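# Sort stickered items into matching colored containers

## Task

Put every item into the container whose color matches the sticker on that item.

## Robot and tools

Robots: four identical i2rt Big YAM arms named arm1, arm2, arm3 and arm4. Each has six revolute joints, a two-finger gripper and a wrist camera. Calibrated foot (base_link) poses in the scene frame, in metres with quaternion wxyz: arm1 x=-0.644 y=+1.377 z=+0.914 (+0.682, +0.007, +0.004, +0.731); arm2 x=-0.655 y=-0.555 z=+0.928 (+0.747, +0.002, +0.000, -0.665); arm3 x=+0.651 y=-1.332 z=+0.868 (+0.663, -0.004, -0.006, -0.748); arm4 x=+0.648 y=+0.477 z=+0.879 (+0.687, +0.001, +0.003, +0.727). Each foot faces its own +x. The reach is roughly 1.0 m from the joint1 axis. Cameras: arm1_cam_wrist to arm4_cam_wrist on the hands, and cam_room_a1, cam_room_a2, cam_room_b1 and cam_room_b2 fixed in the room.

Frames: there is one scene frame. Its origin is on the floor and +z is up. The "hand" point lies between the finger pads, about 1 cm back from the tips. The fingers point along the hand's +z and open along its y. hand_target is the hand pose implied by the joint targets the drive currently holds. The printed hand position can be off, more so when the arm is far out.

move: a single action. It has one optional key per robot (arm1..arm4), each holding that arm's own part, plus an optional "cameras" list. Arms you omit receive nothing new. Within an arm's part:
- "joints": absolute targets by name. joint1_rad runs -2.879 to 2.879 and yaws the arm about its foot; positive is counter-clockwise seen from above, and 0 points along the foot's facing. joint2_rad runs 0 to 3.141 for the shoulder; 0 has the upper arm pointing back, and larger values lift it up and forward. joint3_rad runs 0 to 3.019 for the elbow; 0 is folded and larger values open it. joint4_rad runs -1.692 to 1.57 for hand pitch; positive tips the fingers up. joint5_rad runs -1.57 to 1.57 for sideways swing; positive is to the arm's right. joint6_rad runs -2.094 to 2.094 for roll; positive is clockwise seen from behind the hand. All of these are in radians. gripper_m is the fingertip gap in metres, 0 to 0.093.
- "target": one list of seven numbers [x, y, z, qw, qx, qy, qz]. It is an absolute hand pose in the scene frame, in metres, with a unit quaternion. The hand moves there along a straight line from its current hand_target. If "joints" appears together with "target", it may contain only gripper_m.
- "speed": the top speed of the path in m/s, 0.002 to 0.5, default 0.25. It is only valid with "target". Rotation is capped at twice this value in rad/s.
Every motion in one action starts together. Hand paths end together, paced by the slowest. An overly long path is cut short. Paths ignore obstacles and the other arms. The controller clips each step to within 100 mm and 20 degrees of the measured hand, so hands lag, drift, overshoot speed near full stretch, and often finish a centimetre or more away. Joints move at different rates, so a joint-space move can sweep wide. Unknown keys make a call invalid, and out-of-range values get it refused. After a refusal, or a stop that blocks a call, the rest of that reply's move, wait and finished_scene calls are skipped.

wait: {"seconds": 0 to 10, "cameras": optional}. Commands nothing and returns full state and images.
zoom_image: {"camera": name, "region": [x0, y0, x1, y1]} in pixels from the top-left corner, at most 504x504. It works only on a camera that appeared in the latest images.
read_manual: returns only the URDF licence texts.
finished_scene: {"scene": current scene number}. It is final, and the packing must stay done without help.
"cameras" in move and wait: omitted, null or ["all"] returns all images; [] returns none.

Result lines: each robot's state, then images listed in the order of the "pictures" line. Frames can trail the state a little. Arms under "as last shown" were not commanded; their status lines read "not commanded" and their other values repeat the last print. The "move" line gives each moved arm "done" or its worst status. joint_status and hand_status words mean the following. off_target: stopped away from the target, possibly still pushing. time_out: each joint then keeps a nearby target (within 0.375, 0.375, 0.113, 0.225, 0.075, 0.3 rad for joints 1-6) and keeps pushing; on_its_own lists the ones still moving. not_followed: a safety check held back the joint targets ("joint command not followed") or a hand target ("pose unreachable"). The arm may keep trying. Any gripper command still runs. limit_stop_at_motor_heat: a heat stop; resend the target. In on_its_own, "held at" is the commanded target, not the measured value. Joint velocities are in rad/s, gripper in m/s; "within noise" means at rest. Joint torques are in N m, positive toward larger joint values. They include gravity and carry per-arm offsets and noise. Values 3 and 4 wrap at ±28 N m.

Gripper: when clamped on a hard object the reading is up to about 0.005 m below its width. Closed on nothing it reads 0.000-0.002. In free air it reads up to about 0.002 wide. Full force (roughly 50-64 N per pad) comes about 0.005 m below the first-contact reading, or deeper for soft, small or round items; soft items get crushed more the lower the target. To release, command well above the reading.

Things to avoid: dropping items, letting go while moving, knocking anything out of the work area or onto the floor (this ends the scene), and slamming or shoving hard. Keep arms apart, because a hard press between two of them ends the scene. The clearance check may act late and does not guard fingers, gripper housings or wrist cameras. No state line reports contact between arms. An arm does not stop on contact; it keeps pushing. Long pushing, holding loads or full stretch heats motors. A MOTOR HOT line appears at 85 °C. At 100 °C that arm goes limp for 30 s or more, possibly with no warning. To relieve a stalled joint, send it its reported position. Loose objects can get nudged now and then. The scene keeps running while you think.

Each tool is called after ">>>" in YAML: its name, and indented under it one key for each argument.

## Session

>>> move:

Scene clock: 0.00 s.
Joint torques (N m): no reading
Motor temperatures (°C): arm1=[20 23 27 23 21 21 21] | arm2=[23 24 27 22 22 20 23] | arm3=[24 23 23 23 24 23 23] | arm4=[22 21 23 22 24 21 24]
Heat: arm1: hottest joint3_rad 27 °C; arm2: hottest joint3_rad 27 °C; arm3: hottest joint1_rad 24 °C; arm4: hottest joint5_rad 24 °C.
Joint velocities: within noise
arm1.joint_positions: joint1_rad=+0.263 joint2_rad=+0.541 joint3_rad=+1.448 joint4_rad=-1.274 joint5_rad=+0.156 joint6_rad=+0.460 gripper_m=+0.09396
arm1.joint_status: not commanded
arm1.hand: x=-0.6722 y=+1.5689 z=+1.5123 quat_wxyz=(-0.269, +0.505, -0.648, -0.503) (m; scene frame)
arm1.hand_target: x=-0.6707 y=+1.5650 z=+1.5242 quat_wxyz=(-0.273, +0.499, -0.642, -0.514) (m; scene frame)
arm1.hand_status: not commanded
arm2.joint_positions: joint1_rad=+0.198 joint2_rad=+0.259 joint3_rad=+1.632 joint4_rad=-1.245 joint5_rad=-0.167 joint6_rad=+0.724 gripper_m=+0.09396
arm2.joint_status: not commanded
arm2.hand: x=-0.6328 y=-0.5393 z=+1.6268 quat_wxyz=(-0.736, -0.518, -0.413, +0.142) (m; scene frame)
arm2.hand_target: x=-0.6348 y=-0.5331 z=+1.6300 quat_wxyz=(-0.741, -0.512, -0.410, +0.144) (m; scene frame)
arm2.hand_status: not commanded
arm3.joint_positions: joint1_rad=-0.202 joint2_rad=+0.522 joint3_rad=+1.369 joint4_rad=-1.376 joint5_rad=-0.141 joint6_rad=+0.009 gripper_m=+0.09396
arm3.joint_status: not commanded
arm3.hand: x=+0.6122 y=-1.5130 z=+1.4112 quat_wxyz=(-0.346, -0.682, -0.528, +0.369) (m; scene frame)
arm3.hand_target: x=+0.6130 y=-1.5103 z=+1.4212 quat_wxyz=(-0.352, -0.676, -0.525, +0.378) (m; scene frame)
arm3.hand_status: not commanded
arm4.joint_positions: joint1_rad=+0.128 joint2_rad=+0.492 joint3_rad=+1.422 joint4_rad=-1.388 joint5_rad=-0.180 joint6_rad=-0.624 gripper_m=+0.09396
arm4.joint_status: not commanded
arm4.hand: x=+0.5903 y=+0.6373 z=+1.4468 quat_wxyz=(-0.401, +0.802, -0.272, -0.348) (m; scene frame)
arm4.hand_target: x=+0.5910 y=+0.6334 z=+1.4564 quat_wxyz=(-0.410, +0.797, -0.269, -0.353) (m; scene frame)
arm4.hand_status: not commanded
pictures: arm1_cam_wrist, arm2_cam_wrist, arm3_cam_wrist, arm4_cam_wrist, cam_room_a1, cam_room_a2, cam_room_b1, cam_room_b2
Images, in order (width x height): arm1_cam_wrist 672x504, arm2_cam_wrist 672x504, arm3_cam_wrist 672x504, arm4_cam_wrist 672x504, cam_room_a1 672x504, cam_room_a2 672x504, cam_room_b1 672x504, cam_room_b2 672x504.

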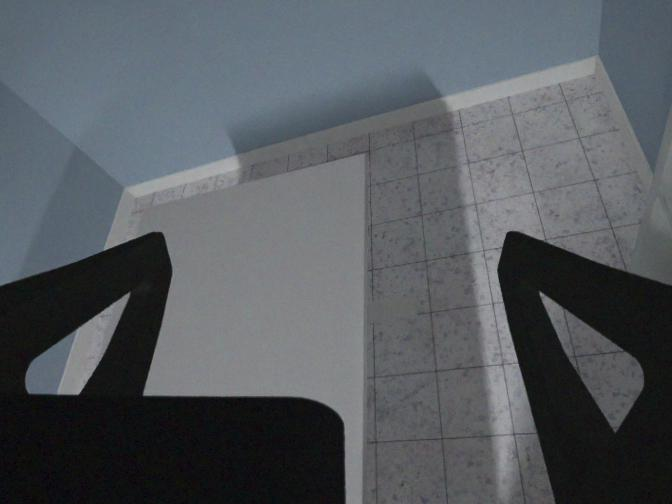

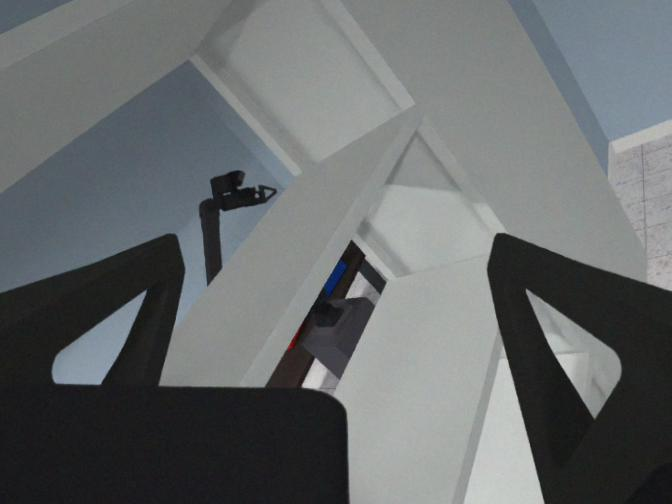

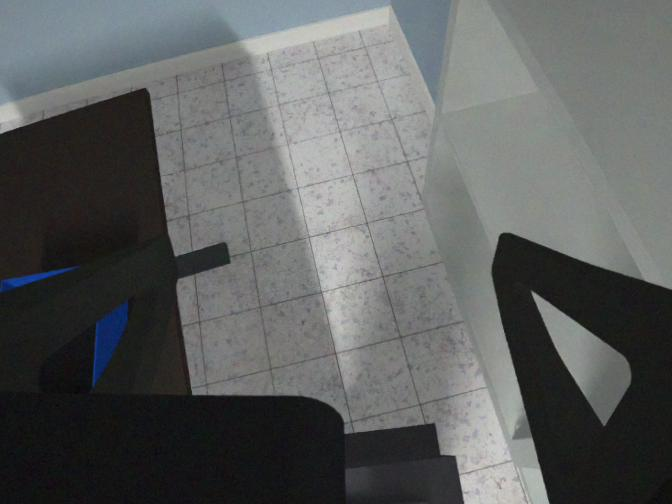

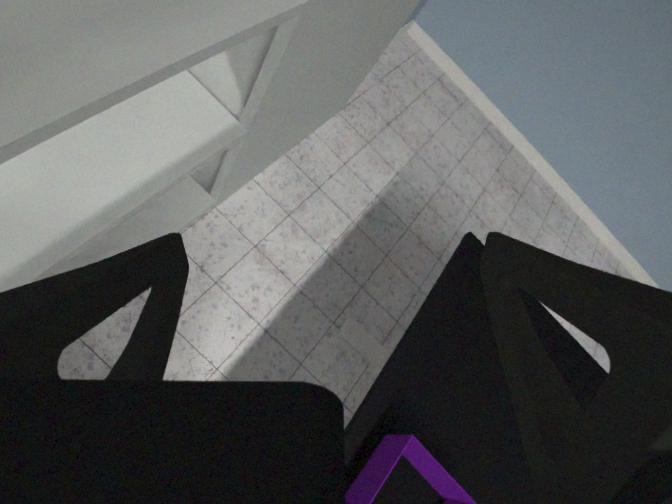

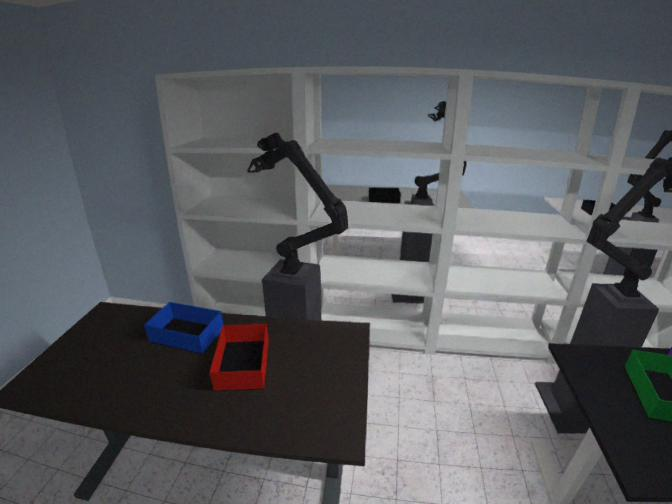

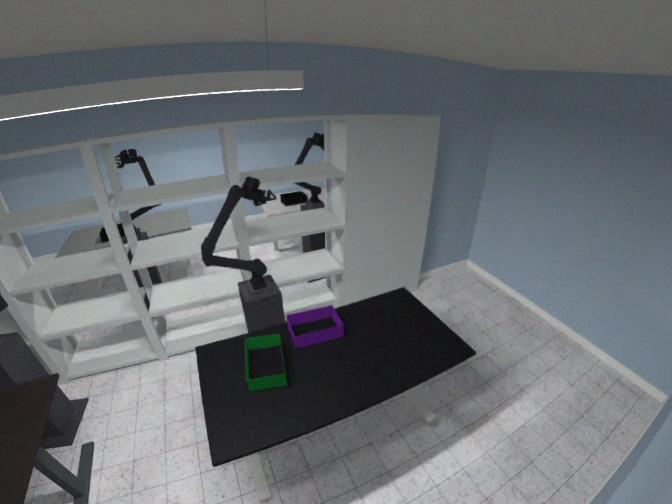

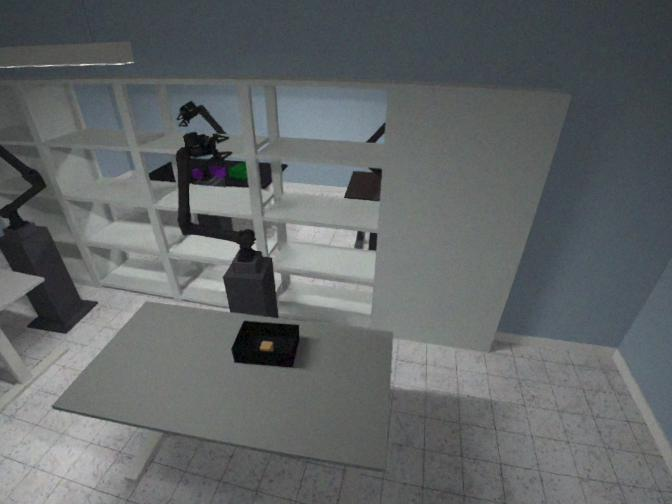

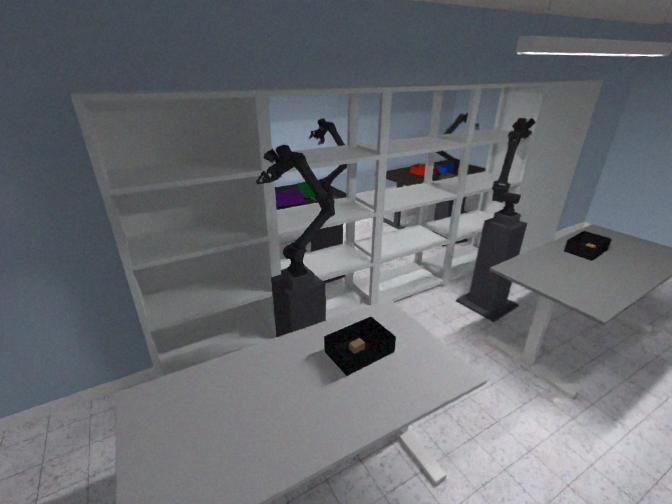

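>>> move:
  arm1: {"joints": {"joint2_rad": 0.8, "joint3_rad": 0.9, "joint4_rad": -1.1, "joint5_rad": 0, "joint6_rad": 0, "gripper_m": 0.09}}
  arm2: {"joints": {"joint2_rad": 0.8, "joint3_rad": 0.9, "joint4_rad": -1.1, "joint5_rad": 0, "joint6_rad": 0, "gripper_m": 0.09}}
  arm3: {"joints": {"joint2_rad": 0.8, "joint3_rad": 0.9, "joint4_rad": -1.1, "joint5_rad": 0, "joint6_rad": 0, "gripper_m": 0.09}}
  arm4: {"joints": {"joint2_rad": 0.8, "joint3_rad": 0.9, "joint4_rad": -1.1, "joint5_rad": 0, "joint6_rad": 0, "gripper_m": 0.09}}
  cameras: []

>>> move:
  arm1: {"joints": {"joint1_rad": 1.75}}
  arm2: {"joints": {"joint1_rad": -2.0}}
  arm3: {"joints": {"joint1_rad": 1.69}}
  arm4: {"joints": {"joint1_rad": -1.62}}
  cameras: ["arm1_cam_wrist", "arm2_cam_wrist", "arm3_cam_wrist", "arm4_cam_wrist"]

Scene clock: 15.23 s.
Joint torques (N m): arm1=[-2.08 -0.67 12.37 1.58 -0.04 -0.05] | arm2=[0.62 -4.31 11.1 1.78 0.14 -0.09] | arm3=[1.14 -3.08 10.28 1.72 0.12 -0.12] | arm4=[1.44 -3.43 10.3 1.48 0.18 0.18]
Motor temperatures (°C): arm1=[20 23 28 23 21 21 21] | arm2=[23 24 27 22 22 20 23] | arm3=[24 23 25 23 24 23 23] | arm4=[22 21 25 22 24 21 24]
Heat: arm1: hottest joint3_rad 28 °C; arm2: hottest joint3_rad 27 °C; arm3: hottest joint3_rad 25 °C; arm4: hottest joint3_rad 25 °C.
move: arm1 done; arm2 done; arm3 done; arm4 done
Joint velocities: within noise
arm1.joint_positions: joint1_rad=+0.263 joint2_rad=+0.802 joint3_rad=+0.889 joint4_rad=-1.108 joint5_rad=+0.002 joint6_rad=+0.008 gripper_m=+0.09006
arm1.joint_status: all done
arm1.hand: x=-0.7418 y=+1.6760 z=+1.1899 quat_wxyz=(-0.154, +0.779, -0.563, -0.228) (m; scene frame)
arm1.hand_target: x=-0.7430 y=+1.6788 z=+1.1971 quat_wxyz=(-0.160, +0.779, -0.558, -0.236) (m; scene frame)
arm1.hand_status: not commanded
arm2.joint_positions: joint1_rad=+0.198 joint2_rad=+0.800 joint3_rad=+0.907 joint4_rad=-1.097 joint5_rad=-0.004 joint6_rad=+0.015 gripper_m=+0.09010
arm2.joint_status: all done
arm2.hand: x=-0.5560 y=-0.8617 z=+1.2119 quat_wxyz=(-0.234, -0.569, -0.772, +0.163) (m; scene frame)
arm2.hand_target: x=-0.5571 y=-0.8602 z=+1.2081 quat_wxyz=(-0.228, -0.564, -0.777, +0.164) (m; scene frame)
arm2.hand_status: not commanded
arm3.joint_positions: joint1_rad=-0.202 joint2_rad=+0.799 joint3_rad=+0.894 joint4_rad=-1.115 joint5_rad=-0.003 joint6_rad=+0.007 gripper_m=+0.09006
arm3.joint_status: all done
arm3.hand: x=+0.5507 y=-1.6268 z=+1.1475 quat_wxyz=(-0.167, -0.782, -0.558, +0.223) (m; scene frame)
arm3.hand_target: x=+0.5489 y=-1.6307 z=+1.1522 quat_wxyz=(-0.170, -0.778, -0.559, +0.232) (m; scene frame)
arm3.hand_status: not commanded
arm4.joint_positions: joint1_rad=+0.128 joint2_rad=+0.801 joint3_rad=+0.883 joint4_rad=-1.116 joint5_rad=-0.003 joint6_rad=-0.014 gripper_m=+0.09011
arm4.joint_status: all done
arm4.hand: x=+0.5915 y=+0.7864 z=+1.1481 quat_wxyz=(-0.167, +0.746, -0.611, -0.205) (m; scene frame)
arm4.hand_target: x=+0.5910 y=+0.7926 z=+1.1591 quat_wxyz=(-0.177, +0.738, -0.614, -0.217) (m; scene frame)
arm4.hand_status: not commanded
pictures: none
No camera images: "cameras" was empty.

Scene clock: 17.33 s.
Joint torques (N m): arm1=[-1.79 -1.03 12.4 1.55 0.07 -0.07] | arm2=[0.5 -4.31 11.08 1.74 0 -0.05] | arm3=[2.02 -3.31 10.24 1.51 0.06 -0.1] | arm4=[0.44 -3.19 10.35 1.22 0.11 0.18]
Motor temperatures (°C): arm1=[20 23 28 23 21 21 21] | arm2=[23 24 27 22 22 20 23] | arm3=[24 23 25 23 24 23 23] | arm4=[22 21 25 22 24 21 24]
Heat: arm1: hottest joint3_rad 28 °C; arm2: hottest joint3_rad 27 °C; arm3: hottest joint3_rad 25 °C; arm4: hottest joint3_rad 25 °C.
move: arm1 done; arm2 done; arm3 done; arm4 done
Joint velocities: within noise
arm1.joint_positions: joint1_rad=+1.745 joint2_rad=+0.802 joint3_rad=+0.889 joint4_rad=-1.108 joint5_rad=-0.001 joint6_rad=+0.007 gripper_m=+0.09006
arm1.joint_status: all done
arm1.hand: x=-0.9466 y=+1.3008 z=+1.1921 quat_wxyz=(+0.032, +0.954, +0.114, -0.277) (m; scene frame)
arm1.hand_target: x=-0.9492 y=+1.2986 z=+1.1994 quat_wxyz=(+0.033, +0.950, +0.119, -0.287) (m; scene frame)
arm1.hand_status: not commanded
arm2.joint_positions: joint1_rad=-1.998 joint2_rad=+0.800 joint3_rad=+0.907 joint4_rad=-1.097 joint5_rad=+0.000 joint6_rad=+0.013 gripper_m=+0.09010
arm2.joint_status: all done
arm2.hand: x=-0.9615 y=-0.4578 z=+1.2124 quat_wxyz=(+0.044, -0.946, +0.153, +0.282) (m; scene frame)
arm2.hand_target: x=-0.9596 y=-0.4576 z=+1.2087 quat_wxyz=(+0.045, -0.948, +0.149, +0.278) (m; scene frame)
arm2.hand_status: not commanded
arm3.joint_positions: joint1_rad=+1.681 joint2_rad=+0.799 joint3_rad=+0.894 joint4_rad=-1.111 joint5_rad=-0.001 joint6_rad=+0.006 gripper_m=+0.09006
arm3.joint_status: all done
arm3.hand: x=+0.9667 y=-1.3316 z=+1.1445 quat_wxyz=(-0.275, -0.006, -0.961, +0.007) (m; scene frame)
arm3.hand_target: x=+0.9702 y=-1.3288 z=+1.1485 quat_wxyz=(-0.282, +0.001, -0.959, +0.007) (m; scene frame)
arm3.hand_status: not commanded
arm4.joint_positions: joint1_rad=-1.619 joint2_rad=+0.801 joint3_rad=+0.883 joint4_rad=-1.113 joint5_rad=+0.000 joint6_rad=-0.012 gripper_m=+0.09012
arm4.joint_status: all done
arm4.hand: x=+0.9633 y=+0.4804 z=+1.1477 quat_wxyz=(-0.264, +0.010, -0.964, +0.002) (m; scene frame)
arm4.hand_target: x=+0.9689 y=+0.4800 z=+1.1584 quat_wxyz=(-0.279, +0.004, -0.960, +0.001) (m; scene frame)
arm4.hand_status: not commanded
pictures: arm1_cam_wrist, arm2_cam_wrist, arm3_cam_wrist, arm4_cam_wrist
Images, in order (width x height): arm1_cam_wrist 672x504, arm2_cam_wrist 672x504, arm3_cam_wrist 672x504, arm4_cam_wrist 672x504.

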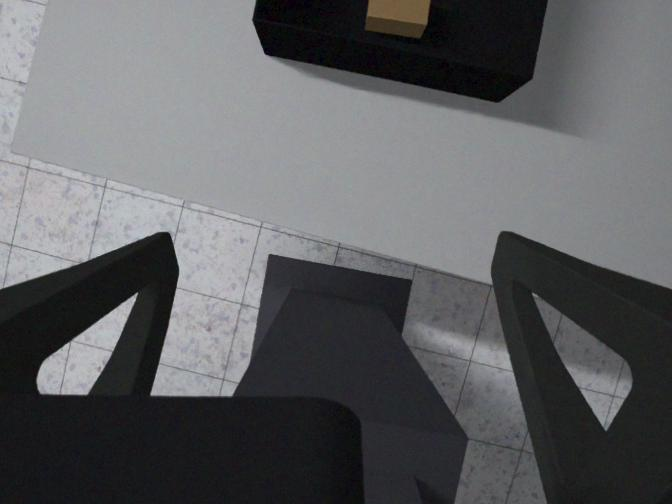

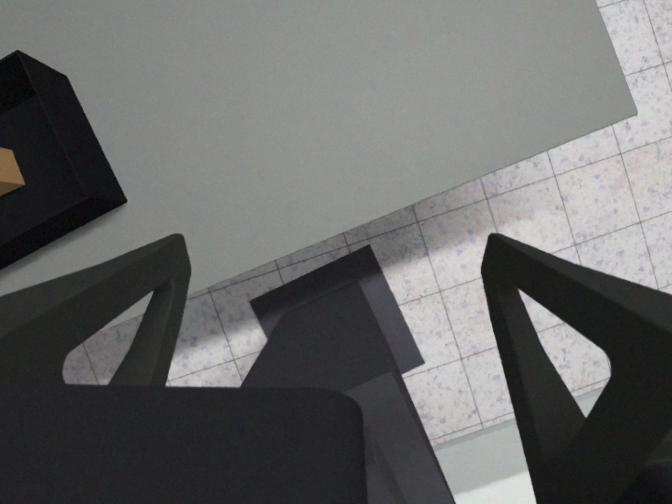

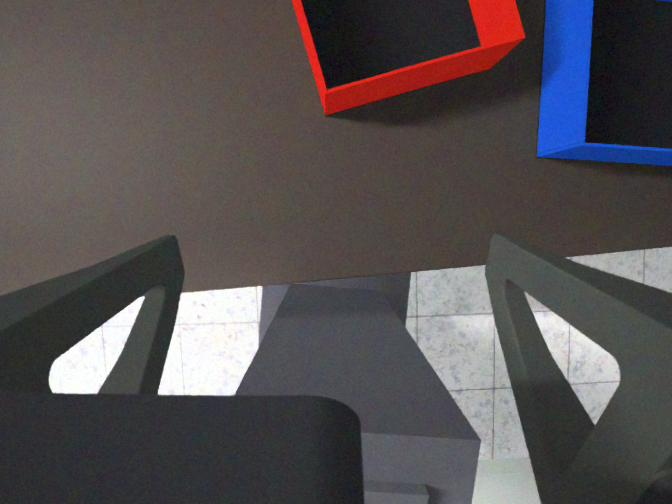

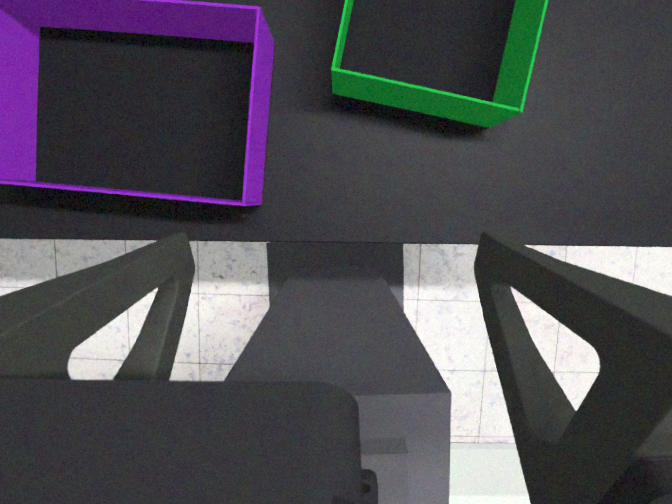

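>>> move:
  arm1: {"joints": {"joint1_rad": 1.7, "joint2_rad": 1.3, "joint3_rad": 1.29, "joint4_rad": -1.06}}
  arm2: {"joints": {"joint1_rad": -1.5, "joint2_rad": 1.3, "joint3_rad": 1.29, "joint4_rad": -1.06}}
  cameras: ["arm1_cam_wrist", "arm2_cam_wrist"]

Scene clock: 22.40 s.
Joint torques (N m): arm1=[-2.32 -7.59 16.32 1.44 0.07 -0.06] | arm2=[0.03 -11.75 15.76 1.84 0.03 -0.05] | arm3=[1.73 -3.25 10.24 1.51 0.06 -0.12] | arm4=[0.79 -3.96 10.4 1.4 0.09 0.15]
Motor temperatures (°C): arm1=[20 23 29 23 21 21 21] | arm2=[23 24 28 22 22 20 23] | arm3=[24 23 26 23 24 23 23] | arm4=[22 21 27 22 24 21 24]
Heat: arm1: hottest joint3_rad 29 °C; arm2: hottest joint3_rad 28 °C; arm3: hottest joint3_rad 26 °C; arm4: hottest joint3_rad 27 °C.
move: arm1 done; arm2 done
Joint velocities: within noise
arm1.joint_positions: joint1_rad=+1.707 joint2_rad=+1.309 joint3_rad=+1.235 joint4_rad=-1.068 joint5_rad=+0.000 joint6_rad=+0.007 gripper_m=+0.09006
arm1.joint_status: all done
arm1.hand: x=-1.1025 y=+1.2808 z=+1.1832 quat_wxyz=(+0.021, +0.971, +0.097, -0.219) (m; scene frame)
arm1.hand_target: x=-1.1156 y=+1.2814 z=+1.2152 quat_wxyz=(+0.022, +0.962, +0.096, -0.254) (m; scene frame)
arm1.hand_status: not commanded
arm2.joint_positions: joint1_rad=-1.492 joint2_rad=+1.296 joint3_rad=+1.238 joint4_rad=-1.066 joint5_rad=-0.001 joint6_rad=+0.012 gripper_m=+0.09010
arm2.joint_status: all done
arm2.hand: x=-1.1188 y=-0.6475 z=+1.1967 quat_wxyz=(-0.022, -0.971, -0.090, +0.220) (m; scene frame)
arm2.hand_target: x=-1.1332 y=-0.6465 z=+1.2210 quat_wxyz=(-0.022, -0.965, -0.091, +0.246) (m; scene frame)
arm2.hand_status: not commanded
arm3, arm4: as last shown
pictures: arm1_cam_wrist, arm2_cam_wrist
Images, in order (width x height): arm1_cam_wrist 672x504, arm2_cam_wrist 672x504.

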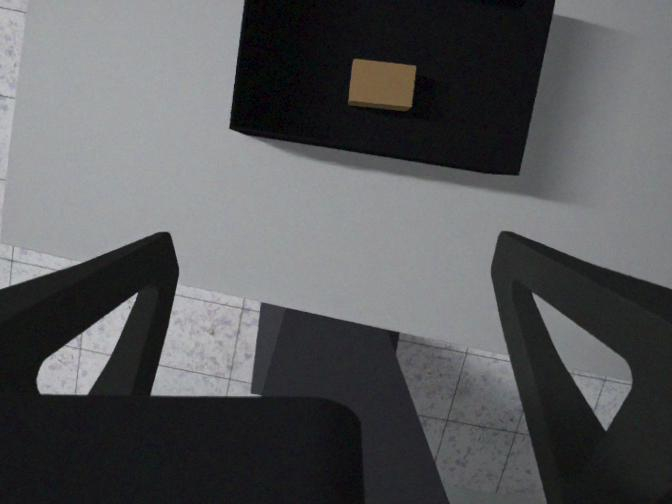

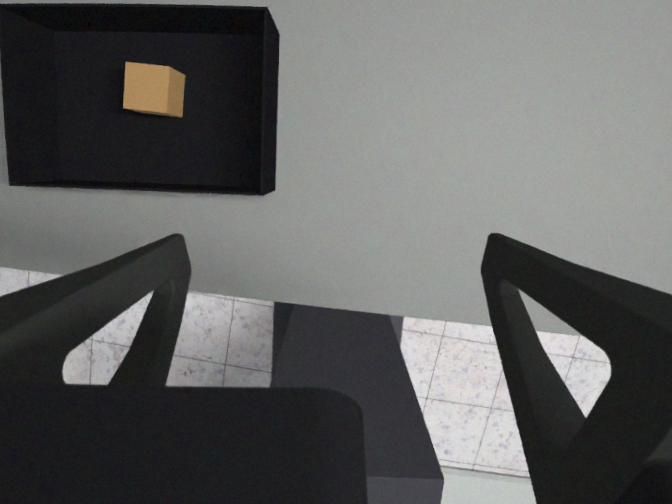

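>>> move:
  cameras: ["cam_room_b1", "cam_room_b2"]

>>> zoom_image:
  camera: "cam_room_b1"
  region: [220, 310, 310, 380]

>>> zoom_image:
  camera: "cam_room_b2"
  region: [315, 305, 405, 380]

>>> zoom_image:
  camera: "cam_room_b2"
  region: [560, 225, 620, 270]

Scene clock: 29.60 s.
Joint torques (N m): arm1=[-2.37 -8.35 16.43 1.37 0.1 -0.06] | arm2=[0.03 -11.69 15.79 1.88 0.01 -0.05] | arm3=[1.79 -3.25 10.24 1.52 0.06 -0.11] | arm4=[0.5 -3.72 10.43 1.28 0.1 0.18]
Motor temperatures (°C): arm1=[20 23 30 23 21 21 21] | arm2=[23 24 29 22 22 20 23] | arm3=[24 23 26 23 24 23 23] | arm4=[22 21 28 22 24 21 24]
Heat: arm1: hottest joint3_rad 30 °C; arm2: hottest joint3_rad 29 °C; arm3: hottest joint3_rad 26 °C; arm4: hottest joint3_rad 28 °C.
Joint velocities: within noise
arm1.joint_positions: joint1_rad=+1.707 joint2_rad=+1.309 joint3_rad=+1.235 joint4_rad=-1.068 joint5_rad=+0.000 joint6_rad=+0.007 gripper_m=+0.09006
arm1.joint_status: all done
arm1.hand: x=-1.1025 y=+1.2808 z=+1.1832 quat_wxyz=(+0.021, +0.971, +0.097, -0.219) (m; scene frame)
arm1.hand_target: x=-1.1156 y=+1.2814 z=+1.2152 quat_wxyz=(+0.022, +0.962, +0.096, -0.254) (m; scene frame)
arm1.hand_status: not commanded
arm2.joint_positions: joint1_rad=-1.492 joint2_rad=+1.296 joint3_rad=+1.238 joint4_rad=-1.066 joint5_rad=-0.001 joint6_rad=+0.012 gripper_m=+0.09010
arm2.joint_status: all done
arm2.hand: x=-1.1188 y=-0.6475 z=+1.1967 quat_wxyz=(-0.022, -0.971, -0.090, +0.220) (m; scene frame)
arm2.hand_target: x=-1.1332 y=-0.6465 z=+1.2210 quat_wxyz=(-0.022, -0.965, -0.091, +0.246) (m; scene frame)
arm2.hand_status: not commanded
arm3.joint_positions: joint1_rad=+1.681 joint2_rad=+0.799 joint3_rad=+0.894 joint4_rad=-1.111 joint5_rad=-0.001 joint6_rad=+0.006 gripper_m=+0.09006
arm3.joint_status: not commanded
arm3.hand: x=+0.9667 y=-1.3316 z=+1.1445 quat_wxyz=(-0.275, -0.006, -0.961, +0.007) (m; scene frame)
arm3.hand_target: x=+0.9702 y=-1.3288 z=+1.1485 quat_wxyz=(-0.282, +0.001, -0.959, +0.007) (m; scene frame)
arm3.hand_status: not commanded
arm4.joint_positions: joint1_rad=-1.619 joint2_rad=+0.801 joint3_rad=+0.883 joint4_rad=-1.113 joint5_rad=+0.000 joint6_rad=-0.012 gripper_m=+0.09012
arm4.joint_status: not commanded
arm4.hand: x=+0.9633 y=+0.4804 z=+1.1477 quat_wxyz=(-0.264, +0.010, -0.964, +0.002) (m; scene frame)
arm4.hand_target: x=+0.9689 y=+0.4800 z=+1.1584 quat_wxyz=(-0.279, +0.004, -0.960, +0.001) (m; scene frame)
arm4.hand_status: not commanded
pictures: cam_room_b1, cam_room_b2
Images, in order (width x height): cam_room_b1 672x504, cam_room_b2 672x504.

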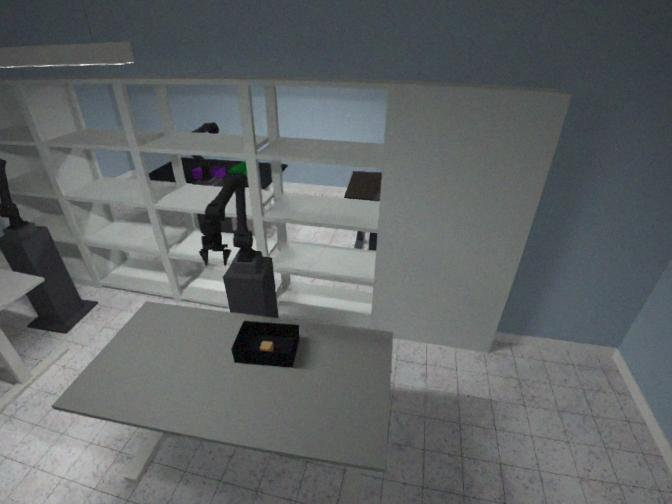

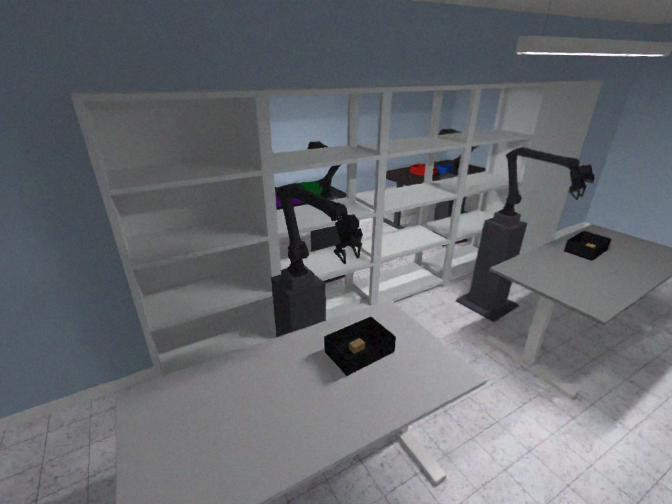

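Scaled by 5.600.

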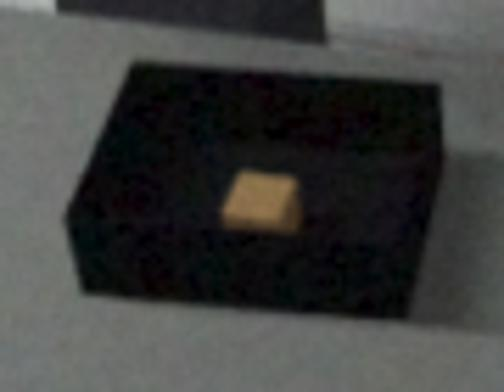

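Scaled by 5.600.

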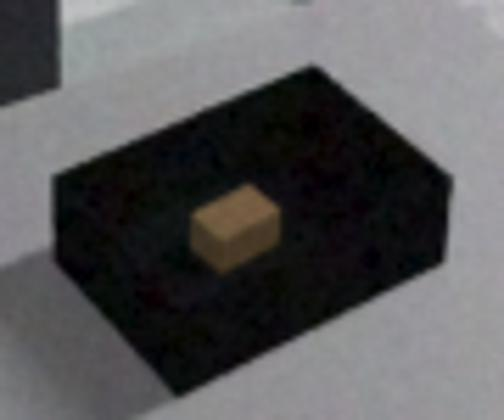

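Scaled by 8.400.

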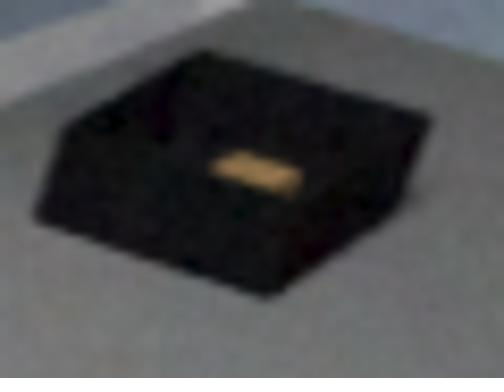

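>>> move:
  arm1: {"target": [-1.205, 1.312, 0.90, -0.0046, -0.9948, -0.0521, 0.0871], "speed": 0.3}
  arm2: {"target": [-1.145, -0.867, 0.90, -0.0086, -0.9836, -0.0489, 0.1734], "speed": 0.3}
  cameras: ["arm1_cam_wrist", "arm2_cam_wrist"]

Scene clock: 90.20 s.
Joint torques (N m): arm1=[-2.37 -15.62 12.56 1.05 0.08 0.11] | arm2=[0.44 -18.2 11.81 1.83 0.35 0.23] | arm3=[1.85 -3.31 10.25 1.52 0.06 -0.11] | arm4=[0.73 -4.07 10.32 1.26 0.09 0.16]
Motor temperatures (°C): arm1=[20 24 35 23 21 21 21] | arm2=[23 24 35 22 22 20 23] | arm3=[24 23 29 23 24 23 23] | arm4=[22 21 34 22 24 21 24]
Heat: arm1: hottest joint3_rad 35 °C; arm2: hottest joint3_rad 35 °C; arm3: hottest joint3_rad 29 °C; arm4: hottest joint3_rad 34 °C.
move: arm1 off_target; arm2 off_target
Joint velocities: within noise
arm1.joint_positions: joint1_rad=+1.627 joint2_rad=+1.956 joint3_rad=+1.234 joint4_rad=-0.755 joint5_rad=-0.004 joint6_rad=+0.007 gripper_m=+0.09006
arm1.joint_status: not commanded
arm1.hand: x=-1.1766 y=+1.3102 z=+0.8809 quat_wxyz=(+0.003, +0.997, +0.059, -0.054) (m; scene frame)
arm1.hand_target: x=-1.2037 y=+1.3123 z=+0.9010 quat_wxyz=(+0.005, +0.995, +0.052, -0.087) (m; scene frame)
arm1.hand_status: off_target (0.034 m and 3.9 deg from the pose sent, 0.303 m and 16.4 deg at the start)
arm2.joint_positions: joint1_rad=-1.067 joint2_rad=+1.926 joint3_rad=+1.162 joint4_rad=-0.548 joint5_rad=+0.165 joint6_rad=+0.477 gripper_m=+0.09010
arm2.joint_status: not commanded
arm2.hand: x=-1.1237 y=-0.8548 z=+0.8886 quat_wxyz=(+0.004, -0.987, -0.060, +0.152) (m; scene frame)
arm2.hand_target: x=-1.1441 y=-0.8663 z=+0.9007 quat_wxyz=(-0.009, -0.984, -0.049, +0.173) (m; scene frame)
arm2.hand_status: off_target (0.027 m and 3.2 deg from the pose sent, 0.370 m and 7.3 deg at the start)
arm3, arm4: as last shown
pictures: arm1_cam_wrist, arm2_cam_wrist
Images, in order (width x height): arm1_cam_wrist 672x504, arm2_cam_wrist 672x504.

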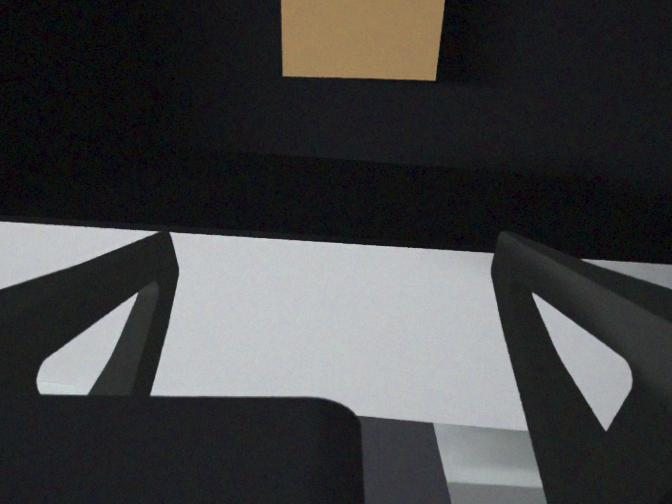

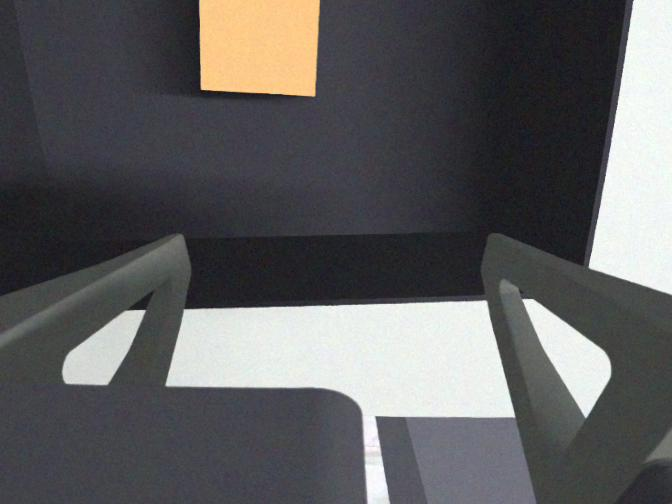

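>>> move:
  arm1: {"target": [-1.230, 1.317, 0.85, -0.0046, -0.9948, -0.0521, 0.0871], "speed": 0.2}
  arm2: {"target": [-1.173, -0.90, 0.85, -0.0068, -0.9840, -0.0387, 0.1735], "speed": 0.2}
  cameras: ["arm1_cam_wrist", "arm2_cam_wrist"]

Scene clock: 111.53 s.
Joint torques (N m): arm1=[-2.49 -14.86 11.82 1.05 -0.01 -0.02] | arm2=[1.44 -19.25 11.75 1.68 0.36 0.22] | arm3=[1.73 -3.37 10.24 1.54 0.06 -0.11] | arm4=[0.5 -3.72 10.36 1.29 0.11 0.19]
Motor temperatures (°C): arm1=[20 25 36 23 21 21 21] | arm2=[23 25 37 22 22 20 23] | arm3=[24 23 29 23 24 23 23] | arm4=[22 21 35 22 24 21 24]
Heat: arm1: hottest joint3_rad 36 °C; arm2: hottest joint3_rad 37 °C; arm3: hottest joint3_rad 29 °C; arm4: hottest joint3_rad 35 °C.
move: arm1 off_target; arm2 off_target
Joint velocities: within noise
arm1.joint_positions: joint1_rad=+1.614 joint2_rad=+2.080 joint3_rad=+1.296 joint4_rad=-0.684 joint5_rad=-0.004 joint6_rad=+0.006 gripper_m=+0.09006
arm1.joint_status: not commanded
arm1.hand: x=-1.2027 y=+1.3147 z=+0.8362 quat_wxyz=(+0.003, +0.997, +0.053, -0.059) (m; scene frame)
arm1.hand_target: x=-1.2288 y=+1.3173 z=+0.8508 quat_wxyz=(+0.004, +0.995, +0.052, -0.087) (m; scene frame)
arm1.hand_status: off_target (0.031 m and 3.3 deg from the pose sent, 0.062 m and 3.9 deg at the start)
arm2.joint_positions: joint1_rad=-1.058 joint2_rad=+2.086 joint3_rad=+1.294 joint4_rad=-0.511 joint5_rad=+0.177 joint6_rad=+0.517 gripper_m=+0.09010
arm2.joint_status: not commanded
arm2.hand: x=-1.1578 y=-0.8836 z=+0.8461 quat_wxyz=(+0.003, -0.986, -0.044, +0.158) (m; scene frame)
arm2.hand_target: x=-1.1722 y=-0.8995 z=+0.8507 quat_wxyz=(-0.007, -0.984, -0.039, +0.174) (m; scene frame)
arm2.hand_status: off_target (0.023 m and 2.2 deg from the pose sent, 0.077 m and 3.8 deg at the start)
arm3, arm4: as last shown
pictures: arm1_cam_wrist, arm2_cam_wrist
Images, in order (width x height): arm1_cam_wrist 672x504, arm2_cam_wrist 672x504.

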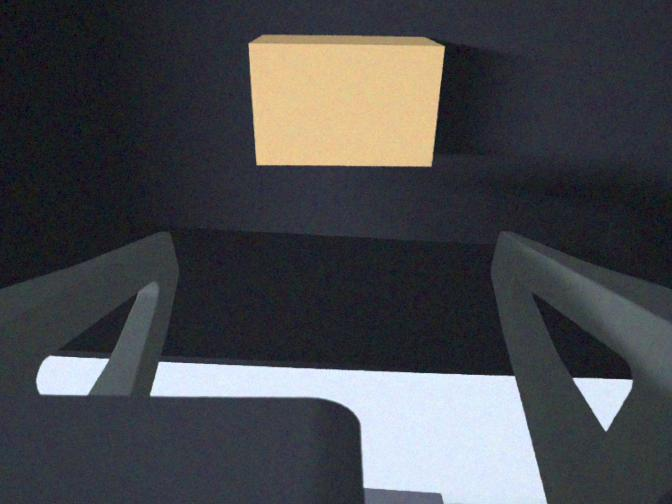

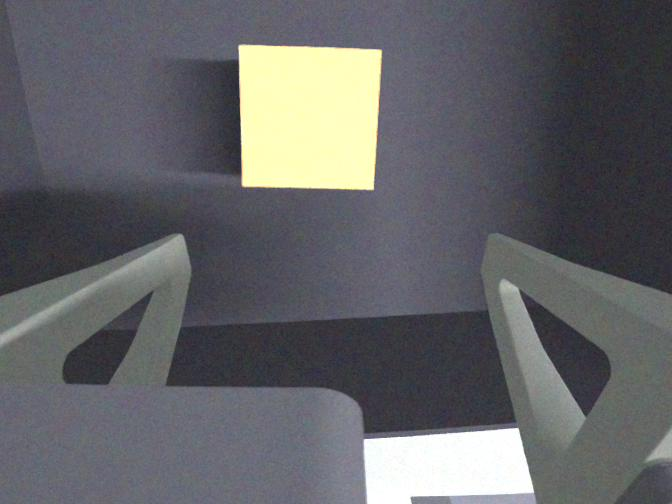

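>>> move:
  arm1: {"target": [-1.246, 1.3165, 0.752, -0.0046, -0.9948, -0.0521, 0.0871], "speed": 0.12}
  arm2: {"target": [-1.205, -0.907, 0.750, -0.0068, -0.9840, -0.0387, 0.1735], "speed": 0.12}
  cameras: ["arm1_cam_wrist", "arm2_cam_wrist"]

Scene clock: 124.70 s.
Joint torques (N m): arm1=[-2.43 -15.85 10.4 1.02 0 -0.02] | arm2=[-0.03 -20.42 10.8 1.88 0.1 0] | arm3=[1.85 -3.25 10.22 1.54 0.06 -0.11] | arm4=[0.73 -3.19 10.36 1.21 0.13 0.16]
Motor temperatures (°C): arm1=[20 25 36 23 21 21 21] | arm2=[23 25 35 22 22 20 23] | arm3=[24 23 30 23 24 23 23] | arm4=[22 21 36 22 24 21 24]
Heat: arm1: hottest joint3_rad 36 °C; arm2: hottest joint3_rad 35 °C; arm3: hottest joint3_rad 30 °C; arm4: hottest joint3_rad 36 °C.
move: arm1 off_target; arm2 off_target
Joint velocities: within noise
arm1.joint_positions: joint1_rad=+1.614 joint2_rad=+2.283 joint3_rad=+1.358 joint4_rad=-0.532 joint5_rad=-0.004 joint6_rad=+0.005 gripper_m=+0.09006
arm1.joint_status: not commanded
arm1.hand: x=-1.2213 y=+1.3130 z=+0.7461 quat_wxyz=(+0.003, +0.996, +0.053, -0.064) (m; scene frame)
arm1.hand_target: x=-1.2450 y=+1.3168 z=+0.7527 quat_wxyz=(+0.004, +0.995, +0.052, -0.087) (m; scene frame)
arm1.hand_status: off_target (0.026 m and 2.6 deg from the pose sent, 0.095 m and 3.3 deg at the start)
arm2.joint_positions: joint1_rad=-1.063 joint2_rad=+2.320 joint3_rad=+1.424 joint4_rad=-0.395 joint5_rad=+0.177 joint6_rad=+0.518 gripper_m=+0.09010
arm2.joint_status: not commanded
arm2.hand: x=-1.1880 y=-0.9013 z=+0.7554 quat_wxyz=(+0.000, -0.986, -0.041, +0.163) (m; scene frame)
arm2.hand_target: x=-1.2043 y=-0.9065 z=+0.7506 quat_wxyz=(-0.007, -0.984, -0.039, +0.174) (m; scene frame)
arm2.hand_status: off_target (0.019 m and 1.4 deg from the pose sent, 0.110 m and 2.2 deg at the start)
arm3, arm4: as last shown
pictures: arm1_cam_wrist, arm2_cam_wrist
Images, in order (width x height): arm1_cam_wrist 672x504, arm2_cam_wrist 672x504.

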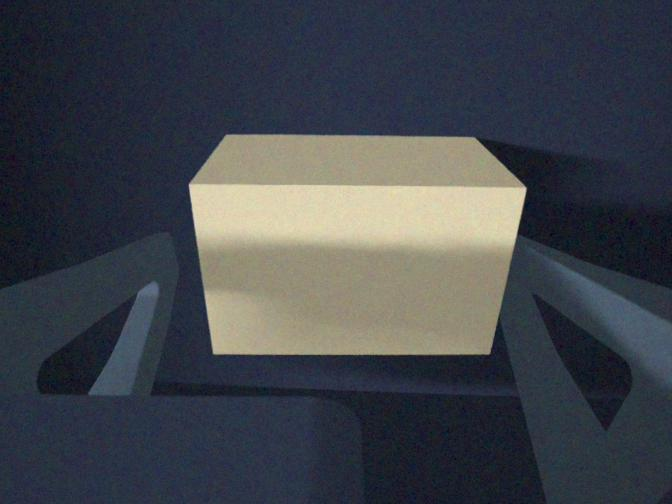

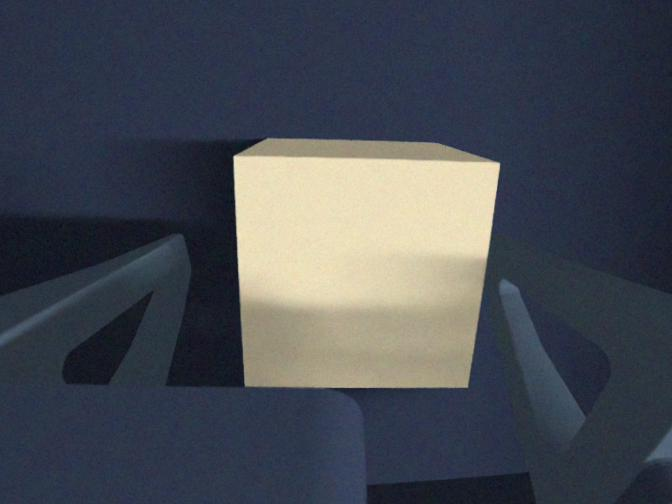

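>>> move:
  arm1: {"target": [-1.250, 1.3225, 0.752, -0.0046, -0.9948, -0.0521, 0.0871], "speed": 0.1}
  arm2: {"target": [-1.208, -0.897, 0.747, -0.0068, -0.9840, -0.0387, 0.1735], "speed": 0.1}
  cameras: []

>>> move:
  arm1: {"joints": {"gripper_m": 0.064}}
  arm2: {"joints": {"gripper_m": 0.046}}
  cameras: ["arm1_cam_wrist", "arm2_cam_wrist"]

Scene clock: 130.33 s.
Joint torques (N m): arm1=[-2.73 -15.97 10.69 0.92 -0.08 -0.03] | arm2=[0.32 -20.19 9.92 1.96 0.01 -0.08] | arm3=[1.9 -3.37 10.24 1.57 0.07 -0.11] | arm4=[0.73 -3.66 10.29 1.35 0.07 0.17]
Motor temperatures (°C): arm1=[20 25 35 23 21 21 21] | arm2=[23 25 35 22 22 20 23] | arm3=[24 23 30 23 24 23 23] | arm4=[22 21 36 22 24 21 24]
Heat: arm1: hottest joint3_rad 35 °C; arm2: hottest joint3_rad 35 °C; arm3: hottest joint3_rad 30 °C; arm4: hottest joint3_rad 36 °C.
move: arm1 off_target; arm2 off_target
Joint velocities: within noise
arm1.joint_positions: joint1_rad=+1.602 joint2_rad=+2.283 joint3_rad=+1.373 joint4_rad=-0.532 joint5_rad=-0.005 joint6_rad=-0.006 gripper_m=+0.09006
arm1.joint_status: not commanded
arm1.hand: x=-1.2298 y=+1.3191 z=+0.7500 quat_wxyz=(+0.004, +0.996, +0.053, -0.071) (m; scene frame)
arm1.hand_target: x=-1.2491 y=+1.3227 z=+0.7524 quat_wxyz=(+0.005, +0.995, +0.052, -0.087) (m; scene frame)
arm1.hand_status: off_target (0.021 m and 1.8 deg from the pose sent, 0.031 m and 2.6 deg at the start)
arm2.joint_positions: joint1_rad=-1.082 joint2_rad=+2.320 joint3_rad=+1.424 joint4_rad=-0.381 joint5_rad=+0.174 joint6_rad=+0.510 gripper_m=+0.09010
arm2.joint_status: not commanded
arm2.hand: x=-1.1968 y=-0.8933 z=+0.7562 quat_wxyz=(-0.003, -0.985, -0.035, +0.168) (m; scene frame)
arm2.hand_target: x=-1.2075 y=-0.8967 z=+0.7474 quat_wxyz=(-0.007, -0.984, -0.039, +0.174) (m; scene frame)
arm2.hand_status: off_target (0.015 m and 0.9 deg from the pose sent, 0.022 m and 1.4 deg at the start)
arm3, arm4: as last shown
pictures: none
No camera images: "cameras" was empty.

Scene clock: 130.90 s.
Joint torques (N m): arm1=[-2.67 -15.33 10.54 0.96 -0.02 0.02] | arm2=[0.15 -20.07 9.98 1.94 0.11 -0.07] | arm3=[1.9 -3.14 10.26 1.52 0.06 -0.11] | arm4=[0.67 -3.55 10.35 1.35 0.11 0.15]
Motor temperatures (°C): arm1=[20 25 35 23 21 21 21] | arm2=[23 25 35 22 22 20 23] | arm3=[24 23 30 23 24 23 23] | arm4=[22 21 36 22 24 21 24]
Heat: arm1: hottest joint3_rad 35 °C; arm2: hottest joint3_rad 35 °C; arm3: hottest joint3_rad 30 °C; arm4: hottest joint3_rad 36 °C.
move: arm1 off_target; arm2 off_target
Joint velocities: within noise
arm1.joint_positions: joint1_rad=+1.602 joint2_rad=+2.283 joint3_rad=+1.373 joint4_rad=-0.532 joint5_rad=-0.005 joint6_rad=-0.006 gripper_m=+0.06868
arm1.joint_status: gripper_m off_target (ended at +0.06871, target +0.06400)
arm1.hand: x=-1.2298 y=+1.3189 z=+0.7500 quat_wxyz=(+0.004, +0.996, +0.053, -0.071) (m; scene frame)
arm1.hand_target: x=-1.2491 y=+1.3227 z=+0.7524 quat_wxyz=(+0.004, +0.995, +0.052, -0.087) (m; scene frame)
arm1.hand_status: not commanded
arm2.joint_positions: joint1_rad=-1.082 joint2_rad=+2.320 joint3_rad=+1.424 joint4_rad=-0.380 joint5_rad=+0.172 joint6_rad=+0.509 gripper_m=+0.05295
arm2.joint_status: gripper_m off_target (ended at +0.05298, target +0.04600)
arm2.hand: x=-1.1968 y=-0.8938 z=+0.7563 quat_wxyz=(-0.004, -0.985, -0.035, +0.168) (m; scene frame)
arm2.hand_target: x=-1.2075 y=-0.8967 z=+0.7474 quat_wxyz=(-0.007, -0.984, -0.039, +0.174) (m; scene frame)
arm2.hand_status: not commanded
arm3, arm4: as last shown
pictures: arm1_cam_wrist, arm2_cam_wrist
Images, in order (width x height): arm1_cam_wrist 672x504, arm2_cam_wrist 672x504.

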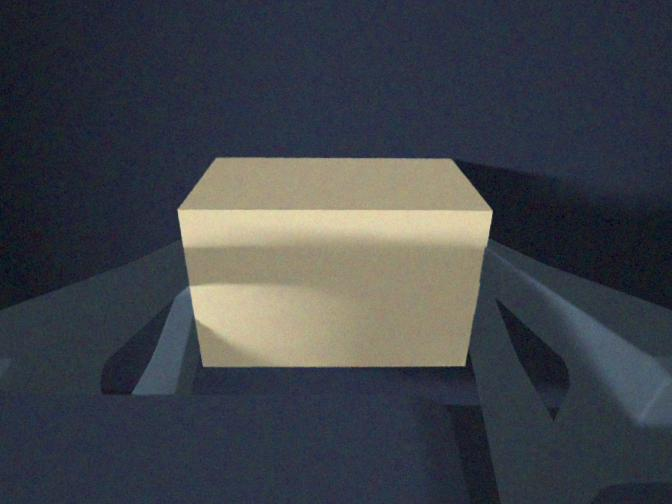

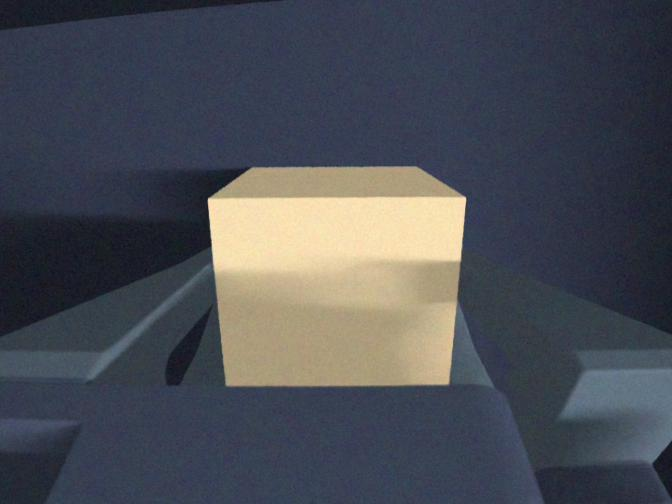

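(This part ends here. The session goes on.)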